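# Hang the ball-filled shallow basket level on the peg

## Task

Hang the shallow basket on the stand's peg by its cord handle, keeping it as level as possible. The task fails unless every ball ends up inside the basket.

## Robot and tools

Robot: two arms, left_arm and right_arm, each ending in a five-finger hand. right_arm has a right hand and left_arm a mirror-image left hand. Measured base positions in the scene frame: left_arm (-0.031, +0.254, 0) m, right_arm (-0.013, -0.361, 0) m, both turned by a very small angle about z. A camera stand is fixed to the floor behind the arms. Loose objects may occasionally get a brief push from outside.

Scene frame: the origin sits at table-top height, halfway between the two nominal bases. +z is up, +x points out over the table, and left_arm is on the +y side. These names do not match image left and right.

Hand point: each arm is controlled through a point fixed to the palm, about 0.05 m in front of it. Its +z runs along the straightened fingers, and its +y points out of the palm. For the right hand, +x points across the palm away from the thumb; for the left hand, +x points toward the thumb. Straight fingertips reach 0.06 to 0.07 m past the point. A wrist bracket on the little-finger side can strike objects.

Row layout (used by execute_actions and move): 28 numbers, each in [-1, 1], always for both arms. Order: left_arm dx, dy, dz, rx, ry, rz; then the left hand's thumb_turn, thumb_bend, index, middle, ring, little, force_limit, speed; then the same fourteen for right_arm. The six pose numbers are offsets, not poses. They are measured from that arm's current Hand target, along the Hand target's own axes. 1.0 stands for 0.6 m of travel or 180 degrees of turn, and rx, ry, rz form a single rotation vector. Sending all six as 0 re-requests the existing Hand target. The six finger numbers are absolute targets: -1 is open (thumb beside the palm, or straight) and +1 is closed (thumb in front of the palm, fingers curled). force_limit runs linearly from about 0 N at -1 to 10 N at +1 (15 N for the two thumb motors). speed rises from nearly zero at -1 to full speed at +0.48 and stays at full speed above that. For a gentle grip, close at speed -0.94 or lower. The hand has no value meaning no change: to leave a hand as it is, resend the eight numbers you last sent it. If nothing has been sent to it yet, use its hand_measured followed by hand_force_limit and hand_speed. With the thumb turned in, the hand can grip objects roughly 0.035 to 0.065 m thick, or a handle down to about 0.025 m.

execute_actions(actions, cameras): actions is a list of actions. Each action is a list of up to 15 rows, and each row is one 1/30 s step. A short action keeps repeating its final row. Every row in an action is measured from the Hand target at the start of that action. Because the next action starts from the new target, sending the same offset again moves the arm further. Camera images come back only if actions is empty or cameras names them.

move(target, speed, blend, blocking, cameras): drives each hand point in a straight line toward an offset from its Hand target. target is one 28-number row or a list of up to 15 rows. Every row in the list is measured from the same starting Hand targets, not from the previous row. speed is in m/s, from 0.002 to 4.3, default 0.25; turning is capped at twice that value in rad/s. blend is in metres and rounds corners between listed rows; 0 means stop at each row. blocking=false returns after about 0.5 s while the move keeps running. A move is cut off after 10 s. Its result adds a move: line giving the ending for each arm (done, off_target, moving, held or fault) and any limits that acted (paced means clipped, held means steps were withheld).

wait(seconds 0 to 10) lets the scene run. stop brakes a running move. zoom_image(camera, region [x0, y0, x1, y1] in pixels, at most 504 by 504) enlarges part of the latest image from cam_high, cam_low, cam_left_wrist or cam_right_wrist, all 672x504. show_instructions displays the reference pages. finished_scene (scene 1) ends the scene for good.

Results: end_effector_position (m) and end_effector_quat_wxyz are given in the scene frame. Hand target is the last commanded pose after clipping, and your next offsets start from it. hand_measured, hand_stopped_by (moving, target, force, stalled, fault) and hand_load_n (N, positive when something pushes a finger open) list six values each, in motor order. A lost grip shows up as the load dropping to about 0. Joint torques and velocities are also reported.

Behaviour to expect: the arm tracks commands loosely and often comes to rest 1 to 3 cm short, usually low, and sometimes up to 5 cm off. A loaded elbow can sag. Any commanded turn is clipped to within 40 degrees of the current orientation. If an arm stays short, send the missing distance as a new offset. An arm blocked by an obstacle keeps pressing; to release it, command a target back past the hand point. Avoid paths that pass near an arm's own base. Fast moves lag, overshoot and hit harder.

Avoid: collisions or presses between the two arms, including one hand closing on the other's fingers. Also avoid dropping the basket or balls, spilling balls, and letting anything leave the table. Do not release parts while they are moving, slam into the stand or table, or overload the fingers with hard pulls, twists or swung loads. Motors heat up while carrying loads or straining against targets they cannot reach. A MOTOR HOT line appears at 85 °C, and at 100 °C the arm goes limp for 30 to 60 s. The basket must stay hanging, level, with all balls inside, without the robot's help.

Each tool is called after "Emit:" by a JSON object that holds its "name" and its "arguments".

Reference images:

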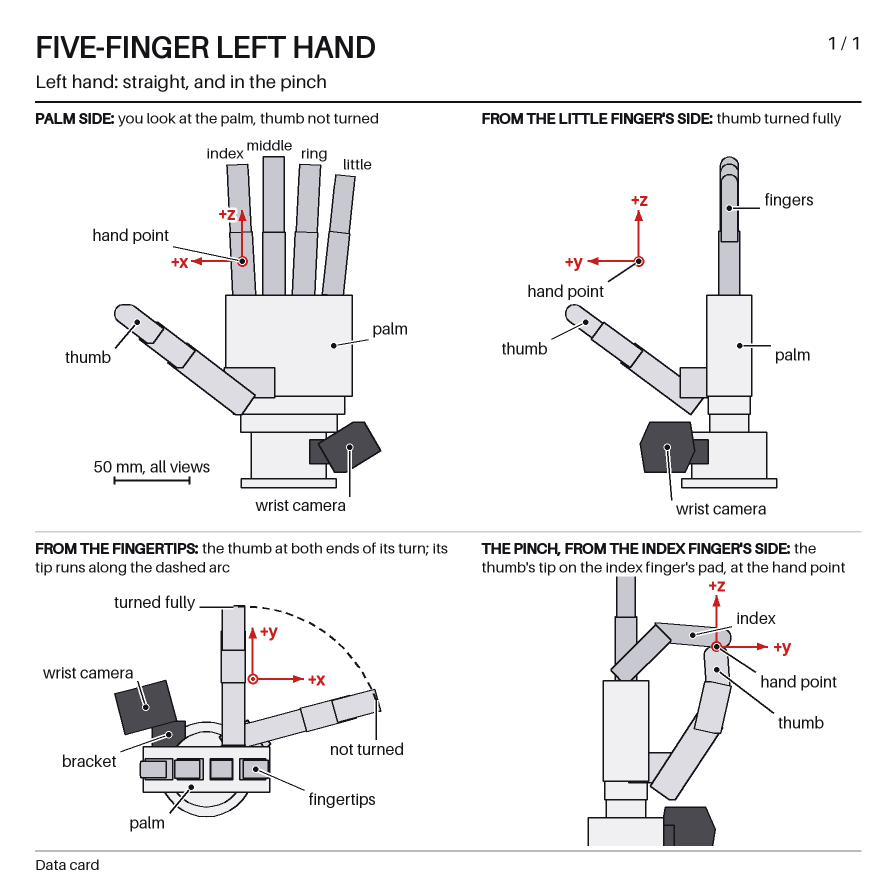

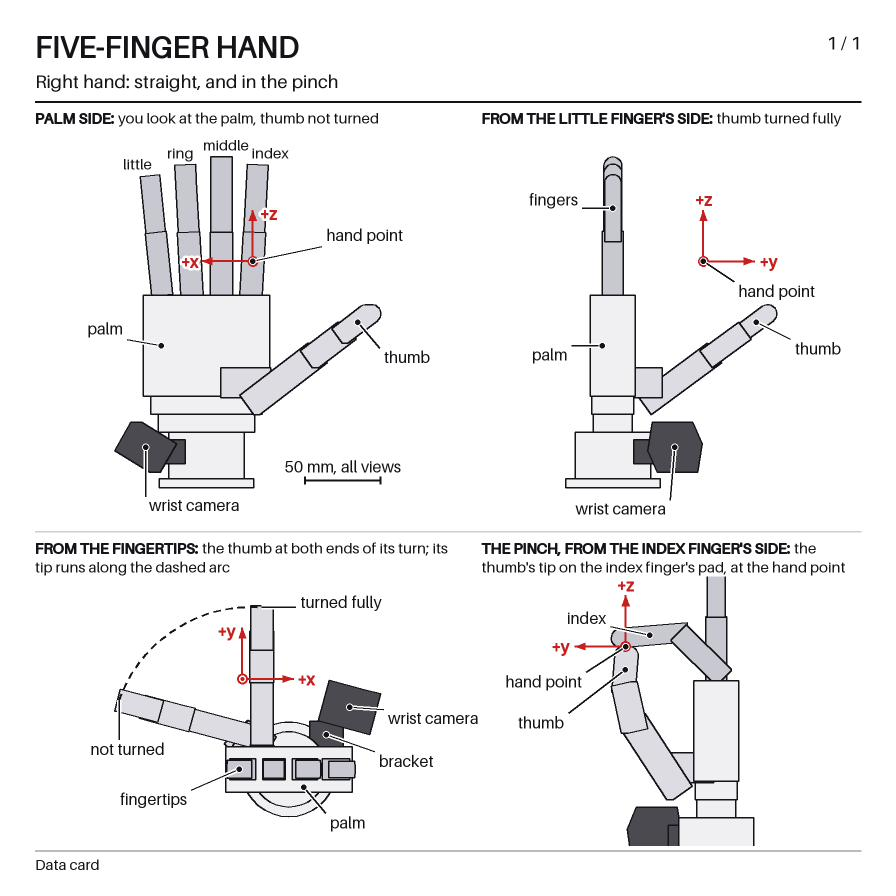

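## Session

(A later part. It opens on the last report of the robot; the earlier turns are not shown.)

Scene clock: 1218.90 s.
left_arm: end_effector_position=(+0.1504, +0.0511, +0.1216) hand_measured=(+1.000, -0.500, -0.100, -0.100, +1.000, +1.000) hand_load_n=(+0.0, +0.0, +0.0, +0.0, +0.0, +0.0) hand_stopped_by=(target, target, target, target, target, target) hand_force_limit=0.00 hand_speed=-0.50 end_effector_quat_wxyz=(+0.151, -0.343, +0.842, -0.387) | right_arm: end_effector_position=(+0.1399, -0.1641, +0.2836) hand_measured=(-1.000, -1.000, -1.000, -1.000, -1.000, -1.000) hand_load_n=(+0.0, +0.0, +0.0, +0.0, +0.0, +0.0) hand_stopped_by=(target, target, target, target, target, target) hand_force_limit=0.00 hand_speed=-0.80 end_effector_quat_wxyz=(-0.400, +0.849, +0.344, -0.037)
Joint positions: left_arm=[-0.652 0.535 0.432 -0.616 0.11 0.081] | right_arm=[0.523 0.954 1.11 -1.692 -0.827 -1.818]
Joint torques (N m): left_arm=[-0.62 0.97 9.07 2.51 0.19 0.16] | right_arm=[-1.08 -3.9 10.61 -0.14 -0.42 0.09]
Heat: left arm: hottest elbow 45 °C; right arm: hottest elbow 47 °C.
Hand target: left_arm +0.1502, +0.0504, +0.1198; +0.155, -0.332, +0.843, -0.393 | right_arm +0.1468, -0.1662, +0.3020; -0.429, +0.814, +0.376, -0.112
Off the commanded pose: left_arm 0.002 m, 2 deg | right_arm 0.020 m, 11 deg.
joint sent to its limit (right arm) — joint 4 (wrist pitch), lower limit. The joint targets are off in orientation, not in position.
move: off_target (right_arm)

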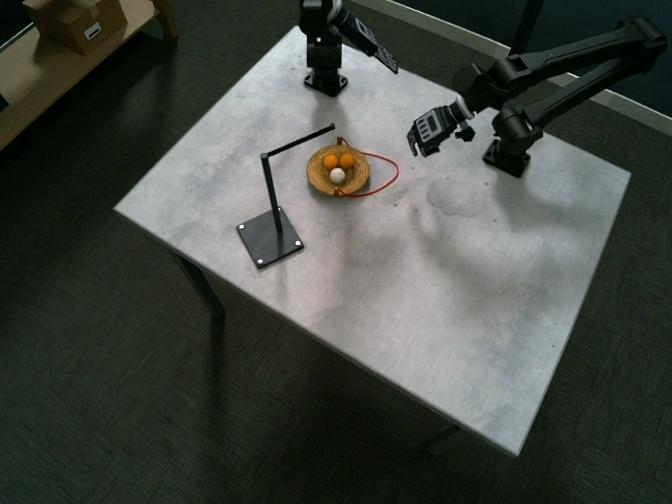

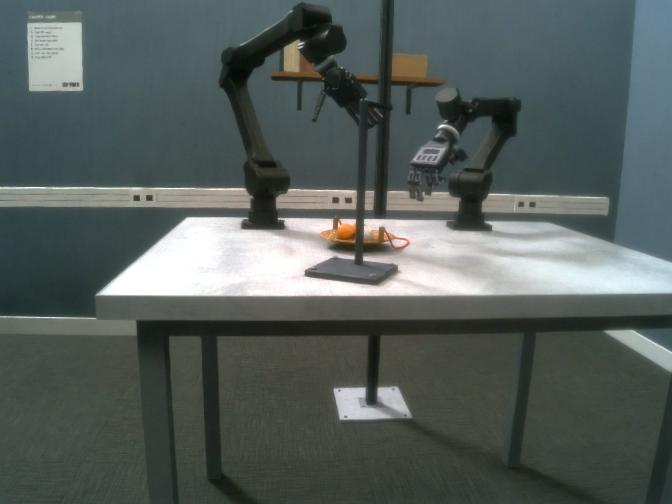

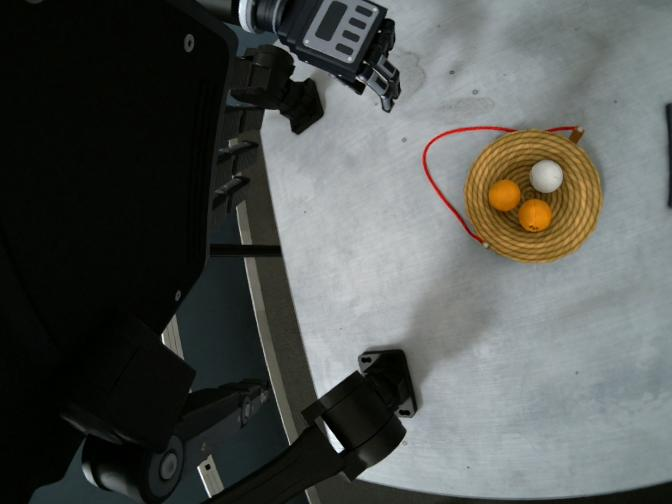

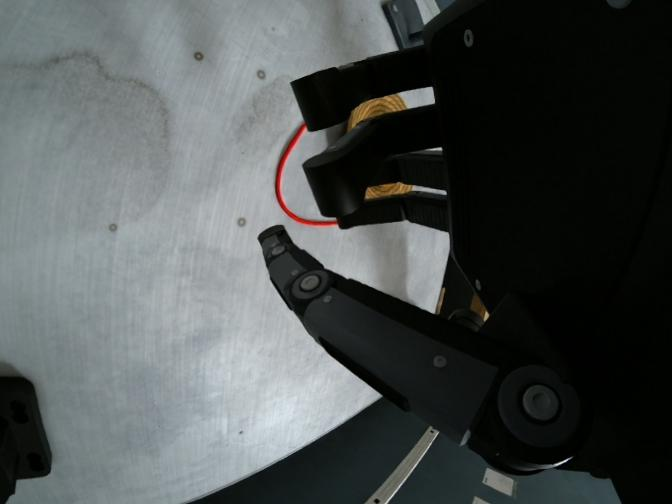

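Emit:
{"name": "move", "arguments": {"target": [0.0135,0.0282,0.1217,0,0.0553,0.0465,1,-0.5,-0.1,-0.1,-1,-1,0,-0.3,0,0,0,0,0,0,-1,-1,-1,-1,-1,-1,0,-0.8], "speed": 0.12, "cameras": ["cam_left_wrist","cam_right_wrist"]}}

Emit:
{"name": "zoom_image", "arguments": {"camera": "cam_right_wrist", "region": [200, 100, 480, 380]}}

Scene clock: 1328.30 s.
left_arm: end_effector_position=(+0.1730, +0.0096, +0.0657) hand_measured=(+1.000, -0.500, -0.100, -0.100, -1.000, -1.000) hand_load_n=(+0.0, +0.0, +0.0, +0.0, +0.0, +0.0) hand_stopped_by=(target, target, target, target, target, target) hand_force_limit=0.00 hand_speed=-0.30 end_effector_quat_wxyz=(+0.107, -0.238, +0.874, -0.410) | right_arm: end_effector_position=(+0.1399, -0.1641, +0.2836) hand_measured=(-1.000, -1.000, -1.000, -1.000, -1.000, -1.000) hand_load_n=(+0.0, +0.0, +0.0, +0.0, +0.0, +0.0) hand_stopped_by=(target, target, target, target, target, target) hand_force_limit=0.00 hand_speed=-0.80 end_effector_quat_wxyz=(-0.400, +0.849, +0.344, -0.037)
Joint positions: left_arm=[-0.63 0.864 0.384 -0.258 0.307 0.258] | right_arm=[0.523 0.954 1.11 -1.692 -0.827 -1.818]
Joint torques (N m): left_arm=[0.79 0.03 8.59 2.4 0.27 0.21] | right_arm=[-1.55 -3.55 10.8 -0.14 -0.41 0.11]
Heat: left arm: hottest elbow 41 °C; right arm: hottest elbow 47 °C.
Hand target: left_arm +0.1749, +0.0120, +0.0598; +0.110, -0.234, +0.876, -0.408 | right_arm +0.1468, -0.1662, +0.3020; -0.429, +0.814, +0.376, -0.112
Off the commanded pose: left_arm 0.007 m, 1 deg | right_arm 0.020 m, 11 deg.
joint sent to its limit (right arm) — joint 4 (wrist pitch), lower limit. The joint targets are off in orientation, not in position.
move: off_target (right_arm)
Images, in order (width x height): cam_left_wrist 672x504, cam_right_wrist 672x504.

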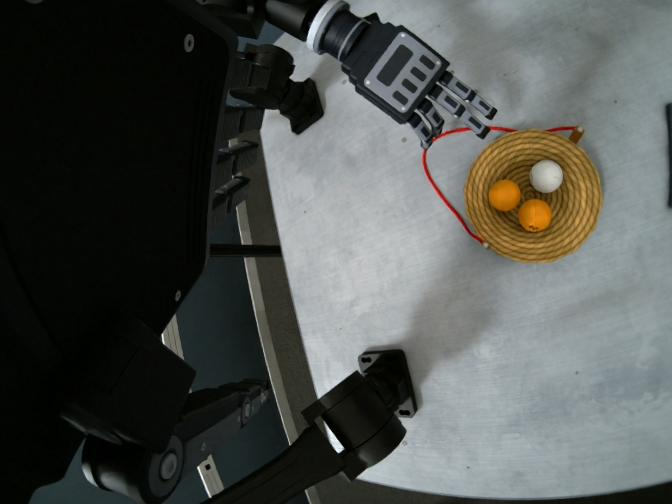

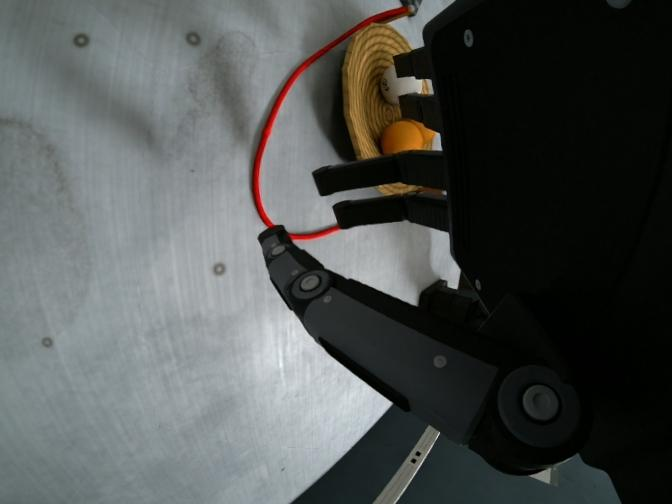

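Scaled by 1.800 from the camera's 672x504 image, which has a finer 960x720 frame.

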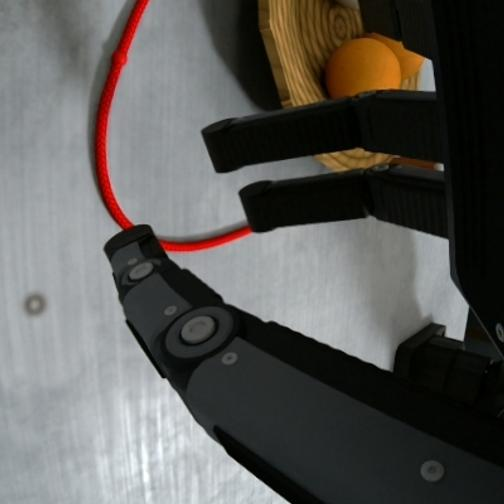

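Emit:
{"name": "move", "arguments": {"target": [-0.0354,0.0528,0.0202,0,0,0,1,-0.5,-0.1,-0.1,1,1,0,-0.3,0,0,0,0,0,0,-1,-1,-1,-1,-1,-1,0,-0.8], "speed": 0.06, "cameras": ["cam_left_wrist","cam_right_wrist"]}}

Emit:
{"name": "zoom_image", "arguments": {"camera": "cam_right_wrist", "region": [200, 100, 480, 380]}}

Emit:
{"name": "zoom_image", "arguments": {"camera": "cam_left_wrist", "region": [380, 40, 620, 280]}}

Scene clock: 1413.70 s.
left_arm: end_effector_position=(+0.1873, +0.0290, +0.0341) hand_measured=(+1.000, -0.500, -0.100, -0.100, +1.000, +1.000) hand_load_n=(+0.0, +0.0, +0.0, +0.0, +0.0, +0.0) hand_stopped_by=(target, target, target, target, target, target) hand_force_limit=0.00 hand_speed=-0.30 end_effector_quat_wxyz=(+0.107, -0.238, +0.874, -0.410) | right_arm: end_effector_position=(+0.1399, -0.1641, +0.2836) hand_measured=(-1.000, -1.000, -1.000, -1.000, -1.000, -1.000) hand_load_n=(+0.0, -0.5, -0.5, +0.0, +0.0, -0.5) hand_stopped_by=(target, target, target, target, target, target) hand_force_limit=0.00 hand_speed=-0.80 end_effector_quat_wxyz=(-0.400, +0.849, +0.344, -0.037)
Joint positions: left_arm=[-0.522 0.954 0.33 -0.141 0.386 0.337] | right_arm=[0.523 0.954 1.11 -1.692 -0.827 -1.818]
Joint torques (N m): left_arm=[0.67 0.09 7.73 2.48 0.31 0.18] | right_arm=[-1.73 -3.96 10.48 -0.02 -0.44 0.07]
Heat: left arm: hottest elbow 40 °C; right arm: hottest elbow 47 °C.
Hand target: left_arm +0.1879, +0.0323, +0.0279; +0.110, -0.235, +0.876, -0.408 | right_arm +0.1468, -0.1662, +0.3020; -0.429, +0.814, +0.376, -0.112
Off the commanded pose: left_arm 0.007 m, 1 deg | right_arm 0.020 m, 11 deg.
joint sent to its limit (right arm) — joint 4 (wrist pitch), lower limit. The joint targets are off in orientation, not in position.
move: off_target (right_arm)
Images, in order (width x height): cam_left_wrist 672x504, cam_right_wrist 672x504.

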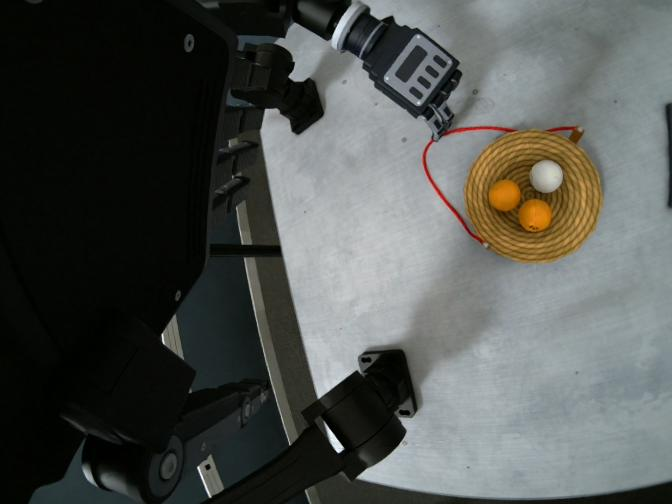

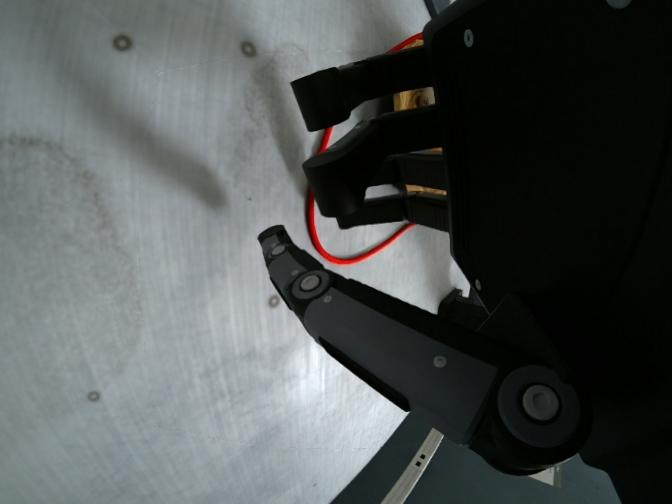

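Scaled by 1.800 from the camera's 672x504 image, which has a finer 960x720 frame.

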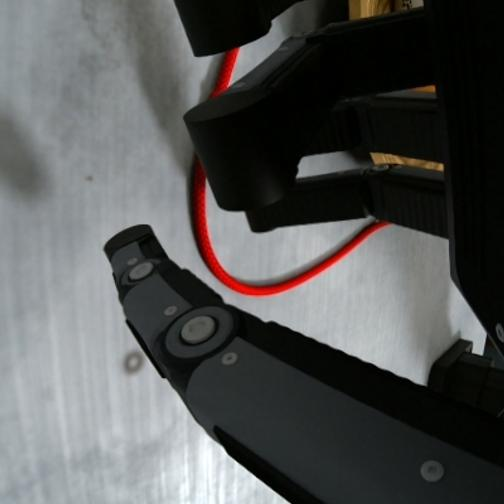

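Scaled by 2.100 from the camera's 672x504 image, which has a finer 960x720 frame.

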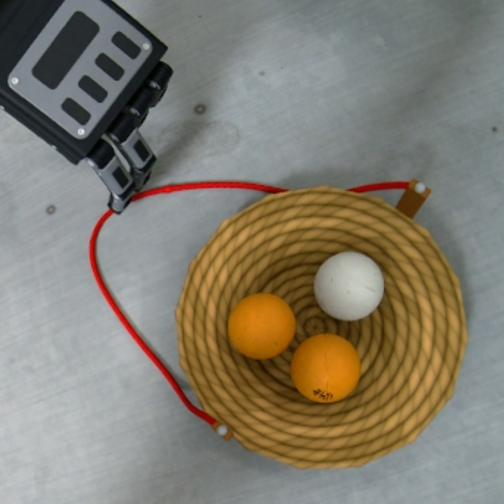

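Emit:
{"name": "execute_actions", "arguments": {"actions": [], "cameras": ["cam_low","cam_high"]}}

Emit:
{"name": "zoom_image", "arguments": {"camera": "cam_low", "region": [300, 170, 480, 300]}}

Emit:
{"name": "zoom_image", "arguments": {"camera": "cam_high", "region": [300, 100, 480, 230]}}

Scene clock: 1470.27 s.
left_arm: end_effector_position=(+0.1874, +0.0290, +0.0341) hand_measured=(+1.000, -0.500, -0.100, -0.100, +1.000, +1.000) hand_load_n=(+0.5, +0.0, +0.0, +0.0, +0.0, +0.0) hand_stopped_by=(target, target, target, target, target, target) hand_force_limit=0.00 hand_speed=-0.30 end_effector_quat_wxyz=(+0.108, -0.237, +0.874, -0.410) | right_arm: end_effector_position=(+0.1399, -0.1641, +0.2836) hand_measured=(-1.000, -1.000, -1.000, -1.000, -1.000, -1.000) hand_load_n=(+0.0, +0.0, +0.0, +0.0, +0.0, +0.0) hand_stopped_by=(target, target, target, target, target, target) hand_force_limit=0.00 hand_speed=-0.80 end_effector_quat_wxyz=(-0.400, +0.849, +0.344, -0.037)
Joint positions: left_arm=[-0.522 0.954 0.33 -0.14 0.386 0.337] | right_arm=[0.523 0.954 1.11 -1.692 -0.827 -1.818]
Joint velocities: within noise
Joint torques (N m): left_arm=[0.85 0.09 7.58 2.47 0.36 0.21] | right_arm=[-1.38 -3.78 10.63 0.14 -0.39 0.11]
Motor temperatures (°C): left_arm=[33 34 40 31 29 30] | right_arm=[30 33 48 30 28 30]
Heat: left arm: hottest elbow 40 °C; right arm: hottest elbow 48 °C.
Hand target: left_arm +0.1879, +0.0322, +0.0280; +0.110, -0.235, +0.876, -0.408 | right_arm +0.1468, -0.1662, +0.3020; -0.429, +0.814, +0.376, -0.112
Off the commanded pose: left_arm 0.007 m, 1 deg | right_arm 0.020 m, 11 deg.
Images, in order (width x height): cam_high 672x504, cam_low 672x504.

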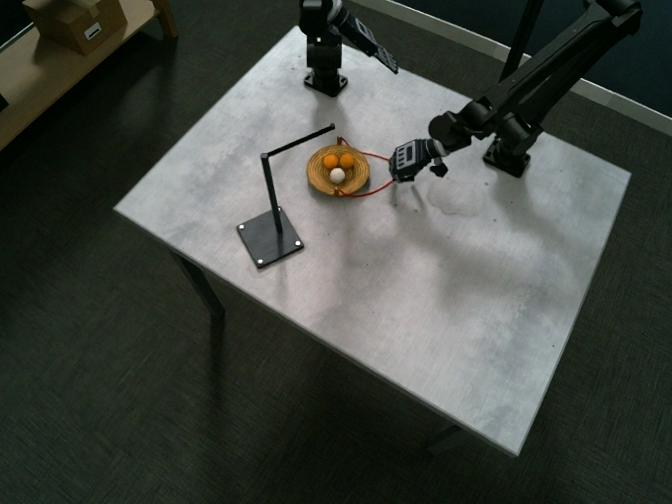

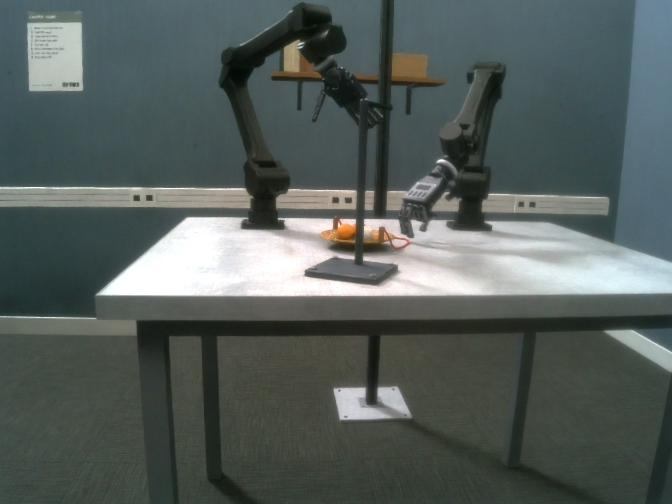

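Scaled by 2.800 from the camera's 672x504 image, which has a finer 960x720 frame.

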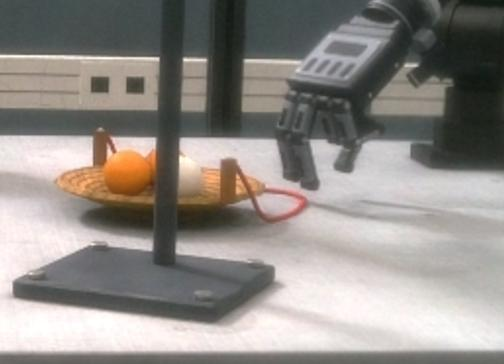

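Scaled by 2.800 from the camera's 672x504 image, which has a finer 960x720 frame.

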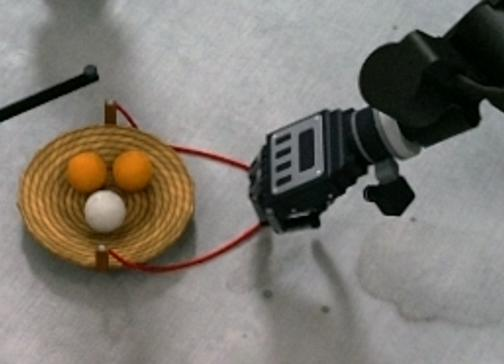

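Emit:
{"name": "move", "arguments": {"target": [0,0.008,0.0217,0,0,0,1,-0.5,-0.1,-0.1,1,1,0,-0.3,0,0,0,0,0,0,-1,-1,-1,-1,-1,-1,0,-0.8], "speed": 0.04, "cameras": ["cam_low","cam_left_wrist","cam_right_wrist"]}}

Emit:
{"name": "zoom_image", "arguments": {"camera": "cam_low", "region": [370, 180, 470, 280]}}

Emit:
{"name": "zoom_image", "arguments": {"camera": "cam_right_wrist", "region": [200, 100, 480, 380]}}

Emit:
{"name": "zoom_image", "arguments": {"camera": "cam_left_wrist", "region": [380, 80, 500, 200]}}

Scene clock: 1550.67 s.
left_arm: end_effector_position=(+0.1959, +0.0247, +0.0253) hand_measured=(+1.000, -0.500, -0.100, -0.100, +1.000, +1.000) hand_load_n=(+0.0, +0.0, +0.0, -1.0, +0.5, +0.0) hand_stopped_by=(target, target, target, target, target, target) hand_force_limit=0.00 hand_speed=-0.30 end_effector_quat_wxyz=(+0.114, -0.236, +0.872, -0.414) | right_arm: end_effector_position=(+0.1399, -0.1641, +0.2836) hand_measured=(-1.000, -1.000, -1.000, -1.000, -1.000, -1.000) hand_load_n=(+0.0, +0.5, +0.0, +0.0, +0.0, +0.0) hand_stopped_by=(target, target, target, target, target, target) hand_force_limit=0.00 hand_speed=-0.80 end_effector_quat_wxyz=(-0.400, +0.849, +0.344, -0.037)
Joint positions: left_arm=[-0.522 1.014 0.324 -0.058 0.382 0.337] | right_arm=[0.523 0.954 1.11 -1.692 -0.827 -1.818]
Joint torques (N m): left_arm=[-0.62 -0.21 7.27 2.3 0.08 0.04] | right_arm=[-1.67 -4.19 10.51 0.09 -0.39 0.1]
Heat: left arm: hottest elbow 40 °C; right arm: hottest elbow 48 °C.
Hand target: left_arm +0.1913, +0.0263, +0.0158; +0.110, -0.235, +0.876, -0.408 | right_arm +0.1468, -0.1662, +0.3020; -0.429, +0.814, +0.376, -0.112
Off the commanded pose: left_arm 0.011 m, 1 deg | right_arm 0.020 m, 11 deg.
joint sent to its limit (right arm) — joint 4 (wrist pitch), lower limit. The joint targets are off in orientation, not in position.
move: off_target (left_arm, right_arm)
Images, in order (width x height): cam_low 672x504, cam_left_wrist 672x504, cam_right_wrist 672x504.

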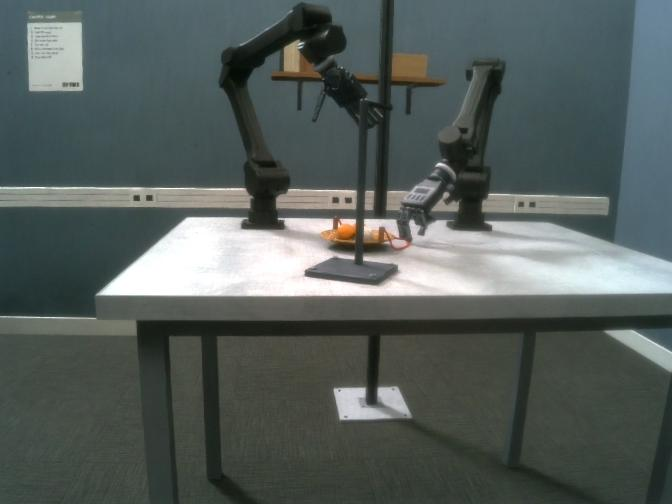

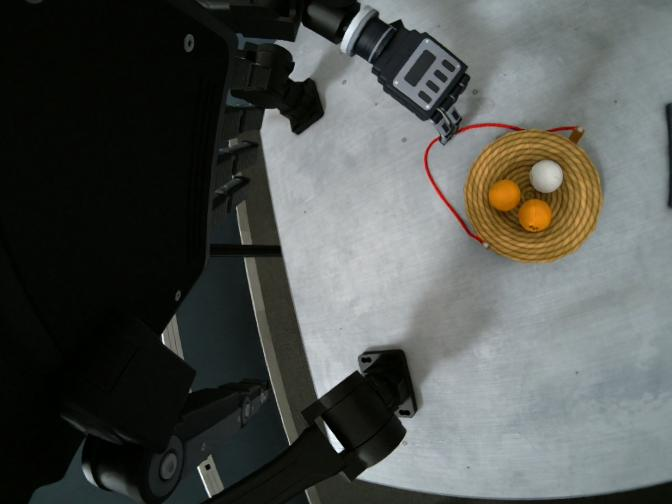

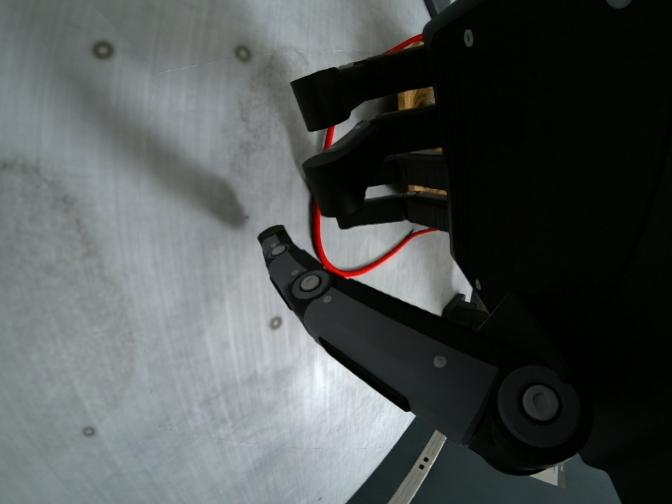

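Scaled by 5.040 from the camera's 672x504 image, which has a finer 960x720 frame.

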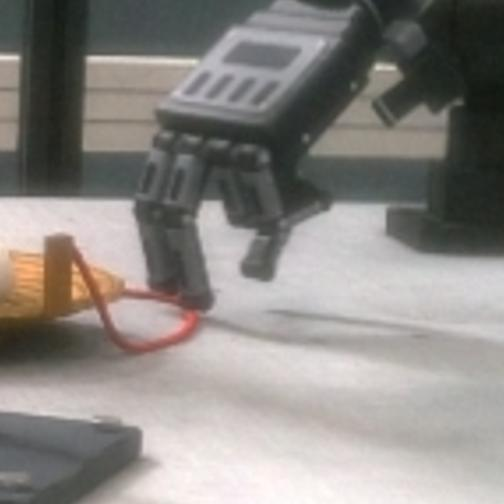

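Scaled by 1.800 from the camera's 672x504 image, which has a finer 960x720 frame.

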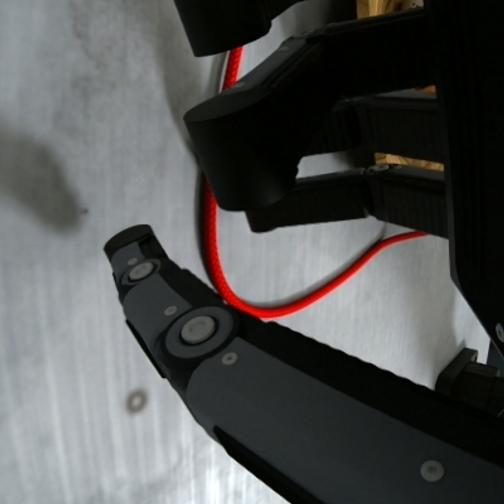

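Scaled by 4.200 from the camera's 672x504 image, which has a finer 960x720 frame.

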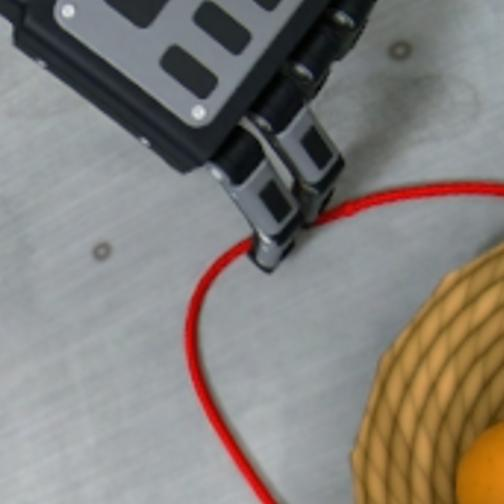

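Emit:
{"name": "move", "arguments": {"target": [0.0228,-0.0025,0.0178,0,0,0,1,-0.5,-0.1,-0.1,1,1,0,-0.3,0,0,0,0,0,0,-1,-1,-1,-1,-1,-1,0,-0.8], "speed": 0.04, "cameras": ["cam_low","cam_left_wrist","cam_right_wrist"]}}

Emit:
{"name": "zoom_image", "arguments": {"camera": "cam_low", "region": [370, 180, 470, 280]}}

Emit:
{"name": "zoom_image", "arguments": {"camera": "cam_right_wrist", "region": [200, 100, 480, 380]}}

Emit:
{"name": "zoom_image", "arguments": {"camera": "cam_left_wrist", "region": [380, 80, 500, 200]}}

Scene clock: 1595.03 s.
left_arm: end_effector_position=(+0.1934, +0.0082, +0.0241) hand_measured=(+1.000, -0.500, -0.100, -0.100, +1.000, +1.000) hand_load_n=(+0.0, +0.0, +0.0, -1.0, +0.5, +0.0) hand_stopped_by=(target, target, target, target, target, target) hand_force_limit=0.00 hand_speed=-0.30 end_effector_quat_wxyz=(+0.121, -0.226, +0.871, -0.418) | right_arm: end_effector_position=(+0.1399, -0.1641, +0.2836) hand_measured=(-1.000, -1.000, -1.000, -1.000, -1.000, -1.000) hand_load_n=(+0.0, +0.0, +0.0, +0.0, +0.0, +0.0) hand_stopped_by=(target, target, target, target, target, target) hand_force_limit=0.00 hand_speed=-0.80 end_effector_quat_wxyz=(-0.400, +0.849, +0.344, -0.037)
Joint positions: left_arm=[-0.592 1.039 0.324 -0.002 0.331 0.304] | right_arm=[0.523 0.954 1.11 -1.692 -0.827 -1.818]
Joint torques (N m): left_arm=[-0.67 -0.97 6.45 1.98 -0.02 -0.1] | right_arm=[-1.14 -3.66 10.69 -0.06 -0.37 0.14]
Heat: left arm: hottest elbow 40 °C; right arm: hottest elbow 48 °C.
Hand target: left_arm +0.1840, +0.0116, +0.0101; +0.110, -0.235, +0.876, -0.408 | right_arm +0.1468, -0.1662, +0.3020; -0.429, +0.814, +0.376, -0.112
Off the commanded pose: left_arm 0.017 m, 2 deg | right_arm 0.020 m, 11 deg.
joint sent to its limit (right arm) — joint 4 (wrist pitch), lower limit. The joint targets are off in orientation, not in position.
move: off_target (left_arm, right_arm)
Images, in order (width x height): cam_low 672x504, cam_left_wrist 672x504, cam_right_wrist 672x504.

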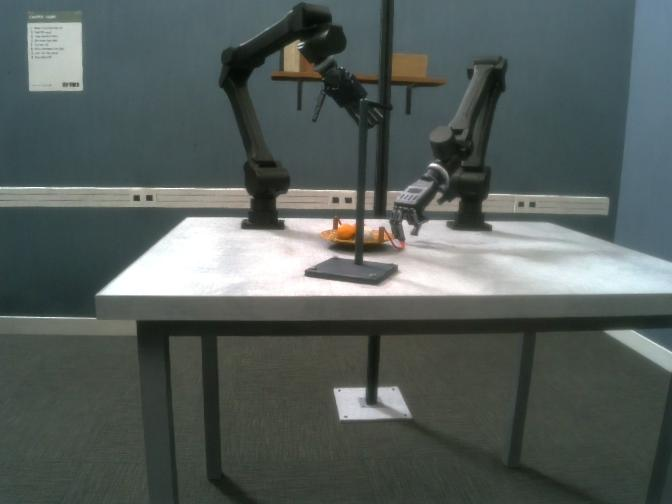

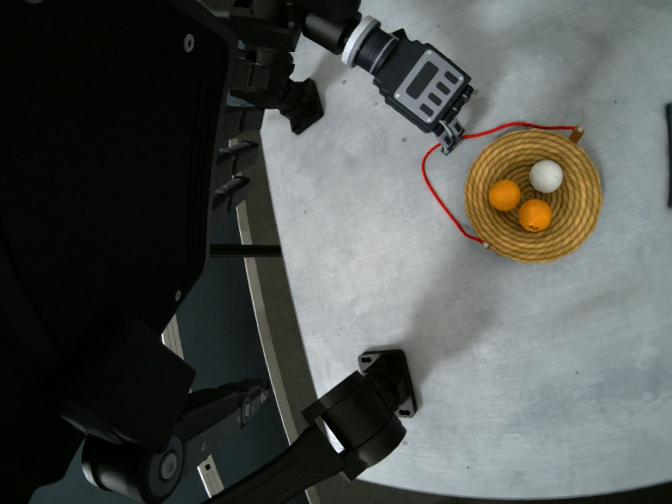

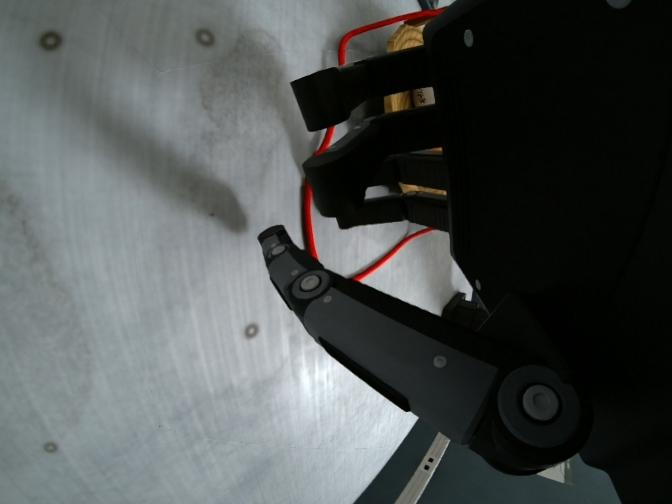

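Scaled by 5.040 from the camera's 672x504 image, which has a finer 960x720 frame.

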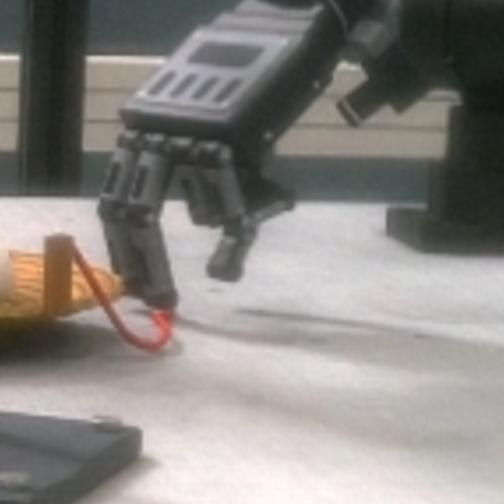

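Scaled by 1.800 from the camera's 672x504 image, which has a finer 960x720 frame.

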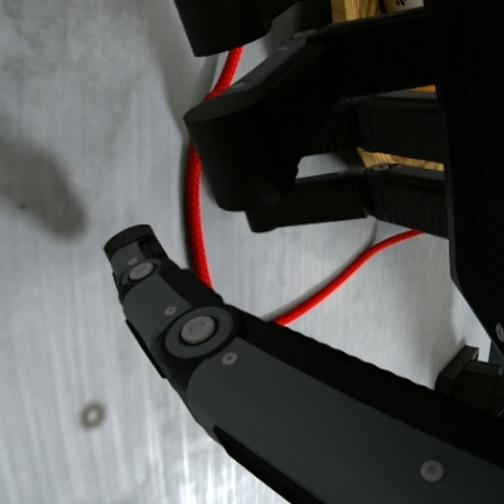

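Scaled by 4.200 from the camera's 672x504 image, which has a finer 960x720 frame.

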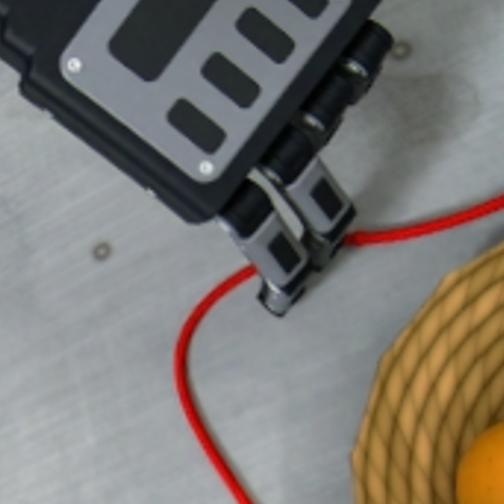

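Emit:
{"name": "move", "arguments": {"target": [[-0.0107,-0.0335,-0.0115,0,0,0,1,-0.5,-0.1,-0.1,1,1,0,-0.3,0,0,0,0,0,0,-1,-1,-1,-1,-1,-1,0,-0.8],[0.0203,-0.0348,-0.0205,0,0,0,1,-0.5,-0.1,-0.1,1,1,0,-0.3,0,0,0,0,0,0,-1,-1,-1,-1,-1,-1,0,-0.8]], "speed": 0.05, "cameras": ["cam_left_wrist","cam_right_wrist"]}}

Emit:
{"name": "zoom_image", "arguments": {"camera": "cam_right_wrist", "region": [200, 100, 480, 380]}}

Emit:
{"name": "zoom_image", "arguments": {"camera": "cam_left_wrist", "region": [380, 80, 500, 200]}}

Scene clock: 1665.13 s.
left_arm: end_effector_position=(+0.1774, +0.0046, +0.0301) hand_measured=(+1.000, -0.500, -0.100, -0.100, +1.000, +1.000) hand_load_n=(+0.0, +0.0, +0.0, +0.0, +0.0, +0.0) hand_stopped_by=(target, target, target, target, target, target) hand_force_limit=0.00 hand_speed=-0.30 end_effector_quat_wxyz=(+0.112, -0.231, +0.877, -0.405) | right_arm: end_effector_position=(+0.1399, -0.1641, +0.2836) hand_measured=(-1.000, -1.000, -1.000, -1.000, -1.000, -1.000) hand_load_n=(+0.0, +0.0, +0.0, -0.5, +0.0, +0.0) hand_stopped_by=(target, target, target, target, target, target) hand_force_limit=0.00 hand_speed=-0.80 end_effector_quat_wxyz=(-0.400, +0.849, +0.344, -0.037)
Joint positions: left_arm=[-0.648 0.987 0.334 -0.087 0.287 0.266] | right_arm=[0.523 0.954 1.11 -1.692 -0.827 -1.818]
Joint torques (N m): left_arm=[-0.38 -2.37 9.01 1.32 0.11 -0.23] | right_arm=[-1.2 -3.96 10.52 -0.02 -0.41 0.13]
Heat: left arm: hottest elbow 39 °C; right arm: hottest elbow 48 °C.
Hand target: left_arm +0.1755, +0.0020, +0.0340; +0.110, -0.235, +0.876, -0.408 | right_arm +0.1468, -0.1662, +0.3020; -0.429, +0.814, +0.376, -0.112
Off the commanded pose: left_arm 0.005 m, 1 deg | right_arm 0.020 m, 11 deg.
joint sent to its limit (right arm) — joint 4 (wrist pitch), lower limit. The joint targets are off in orientation, not in position.
move: off_target (right_arm)
Images, in order (width x height): cam_left_wrist 672x504, cam_right_wrist 672x504.

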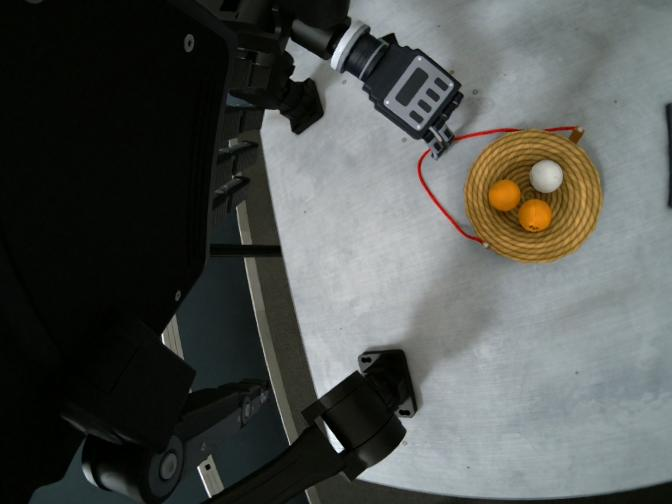

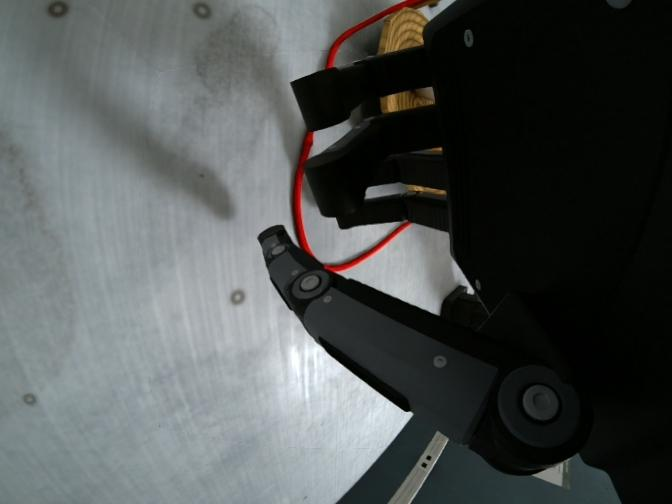

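Scaled by 1.800 from the camera's 672x504 image, which has a finer 960x720 frame.

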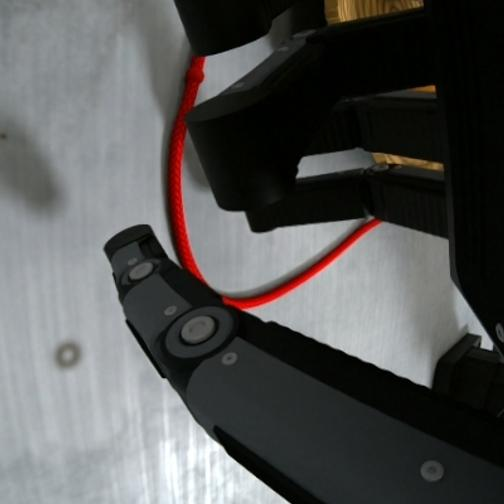

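Scaled by 4.200 from the camera's 672x504 image, which has a finer 960x720 frame.

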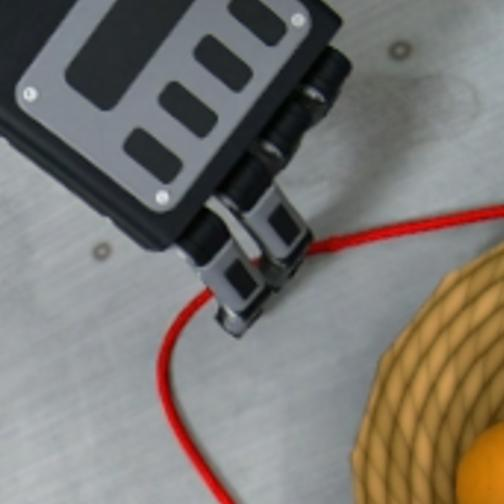

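Emit:
{"name": "move", "arguments": {"target": [-0.0045,0.0382,0.009,0,0,0,1,-0.16,-0.3,-0.3,1,1,0,-0.3,0,0,0,0,0,0,-1,-1,-1,-1,-1,-1,0,-0.8], "speed": 0.03, "cameras": ["cam_low","cam_left_wrist","cam_right_wrist"]}}

Emit:
{"name": "zoom_image", "arguments": {"camera": "cam_low", "region": [370, 180, 470, 280]}}

Emit:
{"name": "zoom_image", "arguments": {"camera": "cam_right_wrist", "region": [200, 100, 480, 380]}}

Emit:
{"name": "zoom_image", "arguments": {"camera": "cam_left_wrist", "region": [380, 80, 500, 200]}}

Scene clock: 1756.80 s.
left_arm: end_effector_position=(+0.1733, +0.0079, +0.0223) hand_measured=(+1.000, -0.160, -0.300, -0.300, +1.000, +1.000) hand_load_n=(+0.0, +0.0, +0.0, -3.0, +0.0, +0.0) hand_stopped_by=(target, target, target, target, target, target) hand_force_limit=0.00 hand_speed=-0.30 end_effector_quat_wxyz=(+0.110, -0.231, +0.874, -0.414) | right_arm: end_effector_position=(+0.1399, -0.1641, +0.2836) hand_measured=(-1.000, -1.000, -1.000, -1.000, -1.000, -1.000) hand_load_n=(-0.5, +0.0, +0.0, +0.0, +0.0, +0.0) hand_stopped_by=(target, target, target, target, target, target) hand_force_limit=0.00 hand_speed=-0.80 end_effector_quat_wxyz=(-0.400, +0.849, +0.344, -0.037)
Joint positions: left_arm=[-0.636 0.99 0.3 -0.037 0.307 0.265] | right_arm=[0.523 0.954 1.11 -1.692 -0.827 -1.818]
Joint torques (N m): left_arm=[0.32 0.15 7.04 2.3 0.13 0.09] | right_arm=[-1.85 -4.78 10.54 0.08 -0.42 0.11]
Heat: left arm: hottest elbow 40 °C; right arm: hottest elbow 49 °C.
Hand target: left_arm +0.1725, +0.0126, +0.0129; +0.110, -0.235, +0.876, -0.407 | right_arm +0.1468, -0.1662, +0.3020; -0.429, +0.814, +0.376, -0.112
Off the commanded pose: left_arm 0.010 m, 1 deg | right_arm 0.020 m, 11 deg.
joint sent to its limit (right arm) — joint 4 (wrist pitch), lower limit. The joint targets are off in orientation, not in position.
move: off_target (right_arm)
Images, in order (width x height): cam_low 672x504, cam_left_wrist 672x504, cam_right_wrist 672x504.

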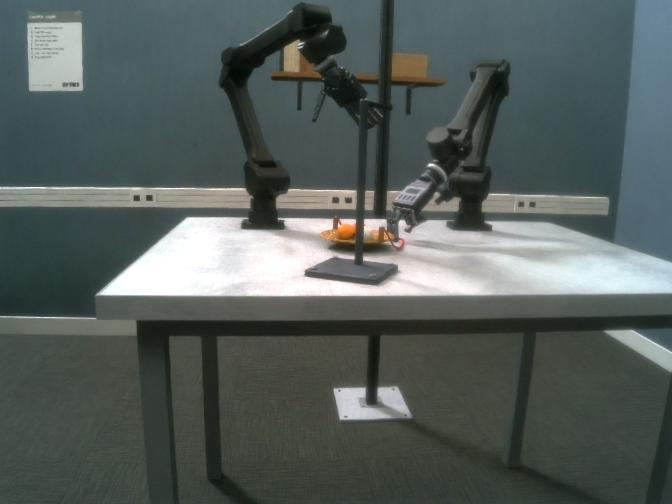

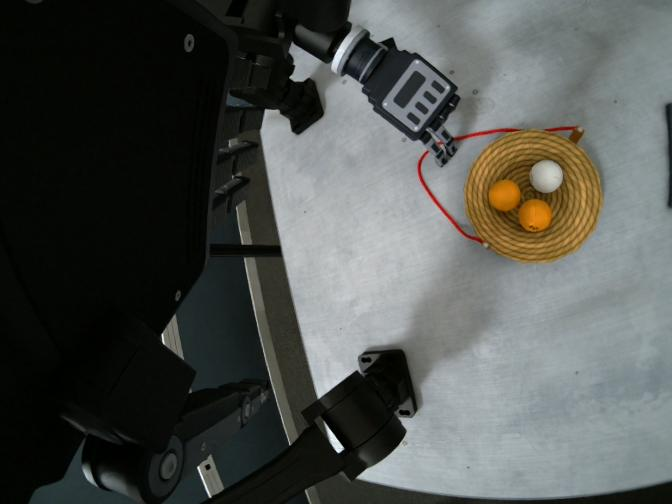

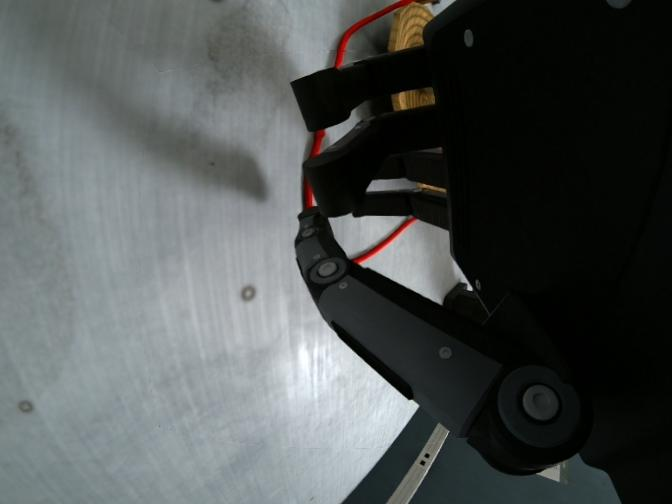

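Scaled by 5.040 from the camera's 672x504 image, which has a finer 960x720 frame.

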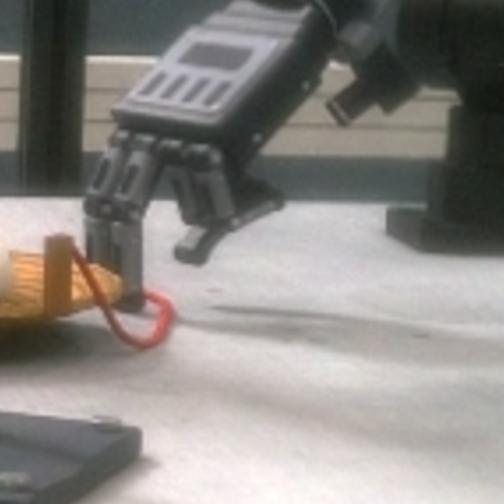

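Scaled by 1.800 from the camera's 672x504 image, which has a finer 960x720 frame.

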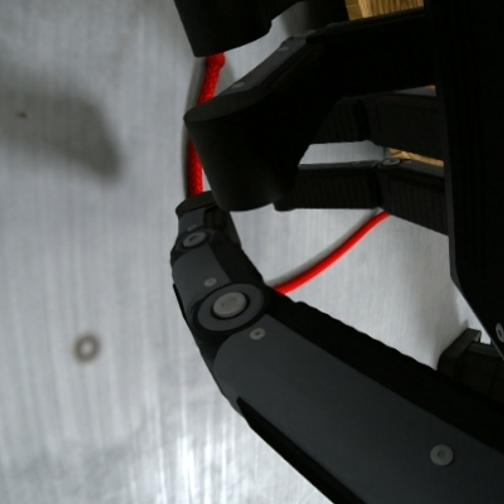

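Scaled by 4.200 from the camera's 672x504 image, which has a finer 960x720 frame.

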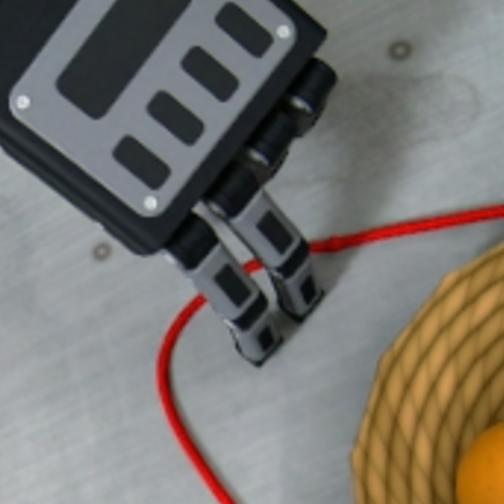

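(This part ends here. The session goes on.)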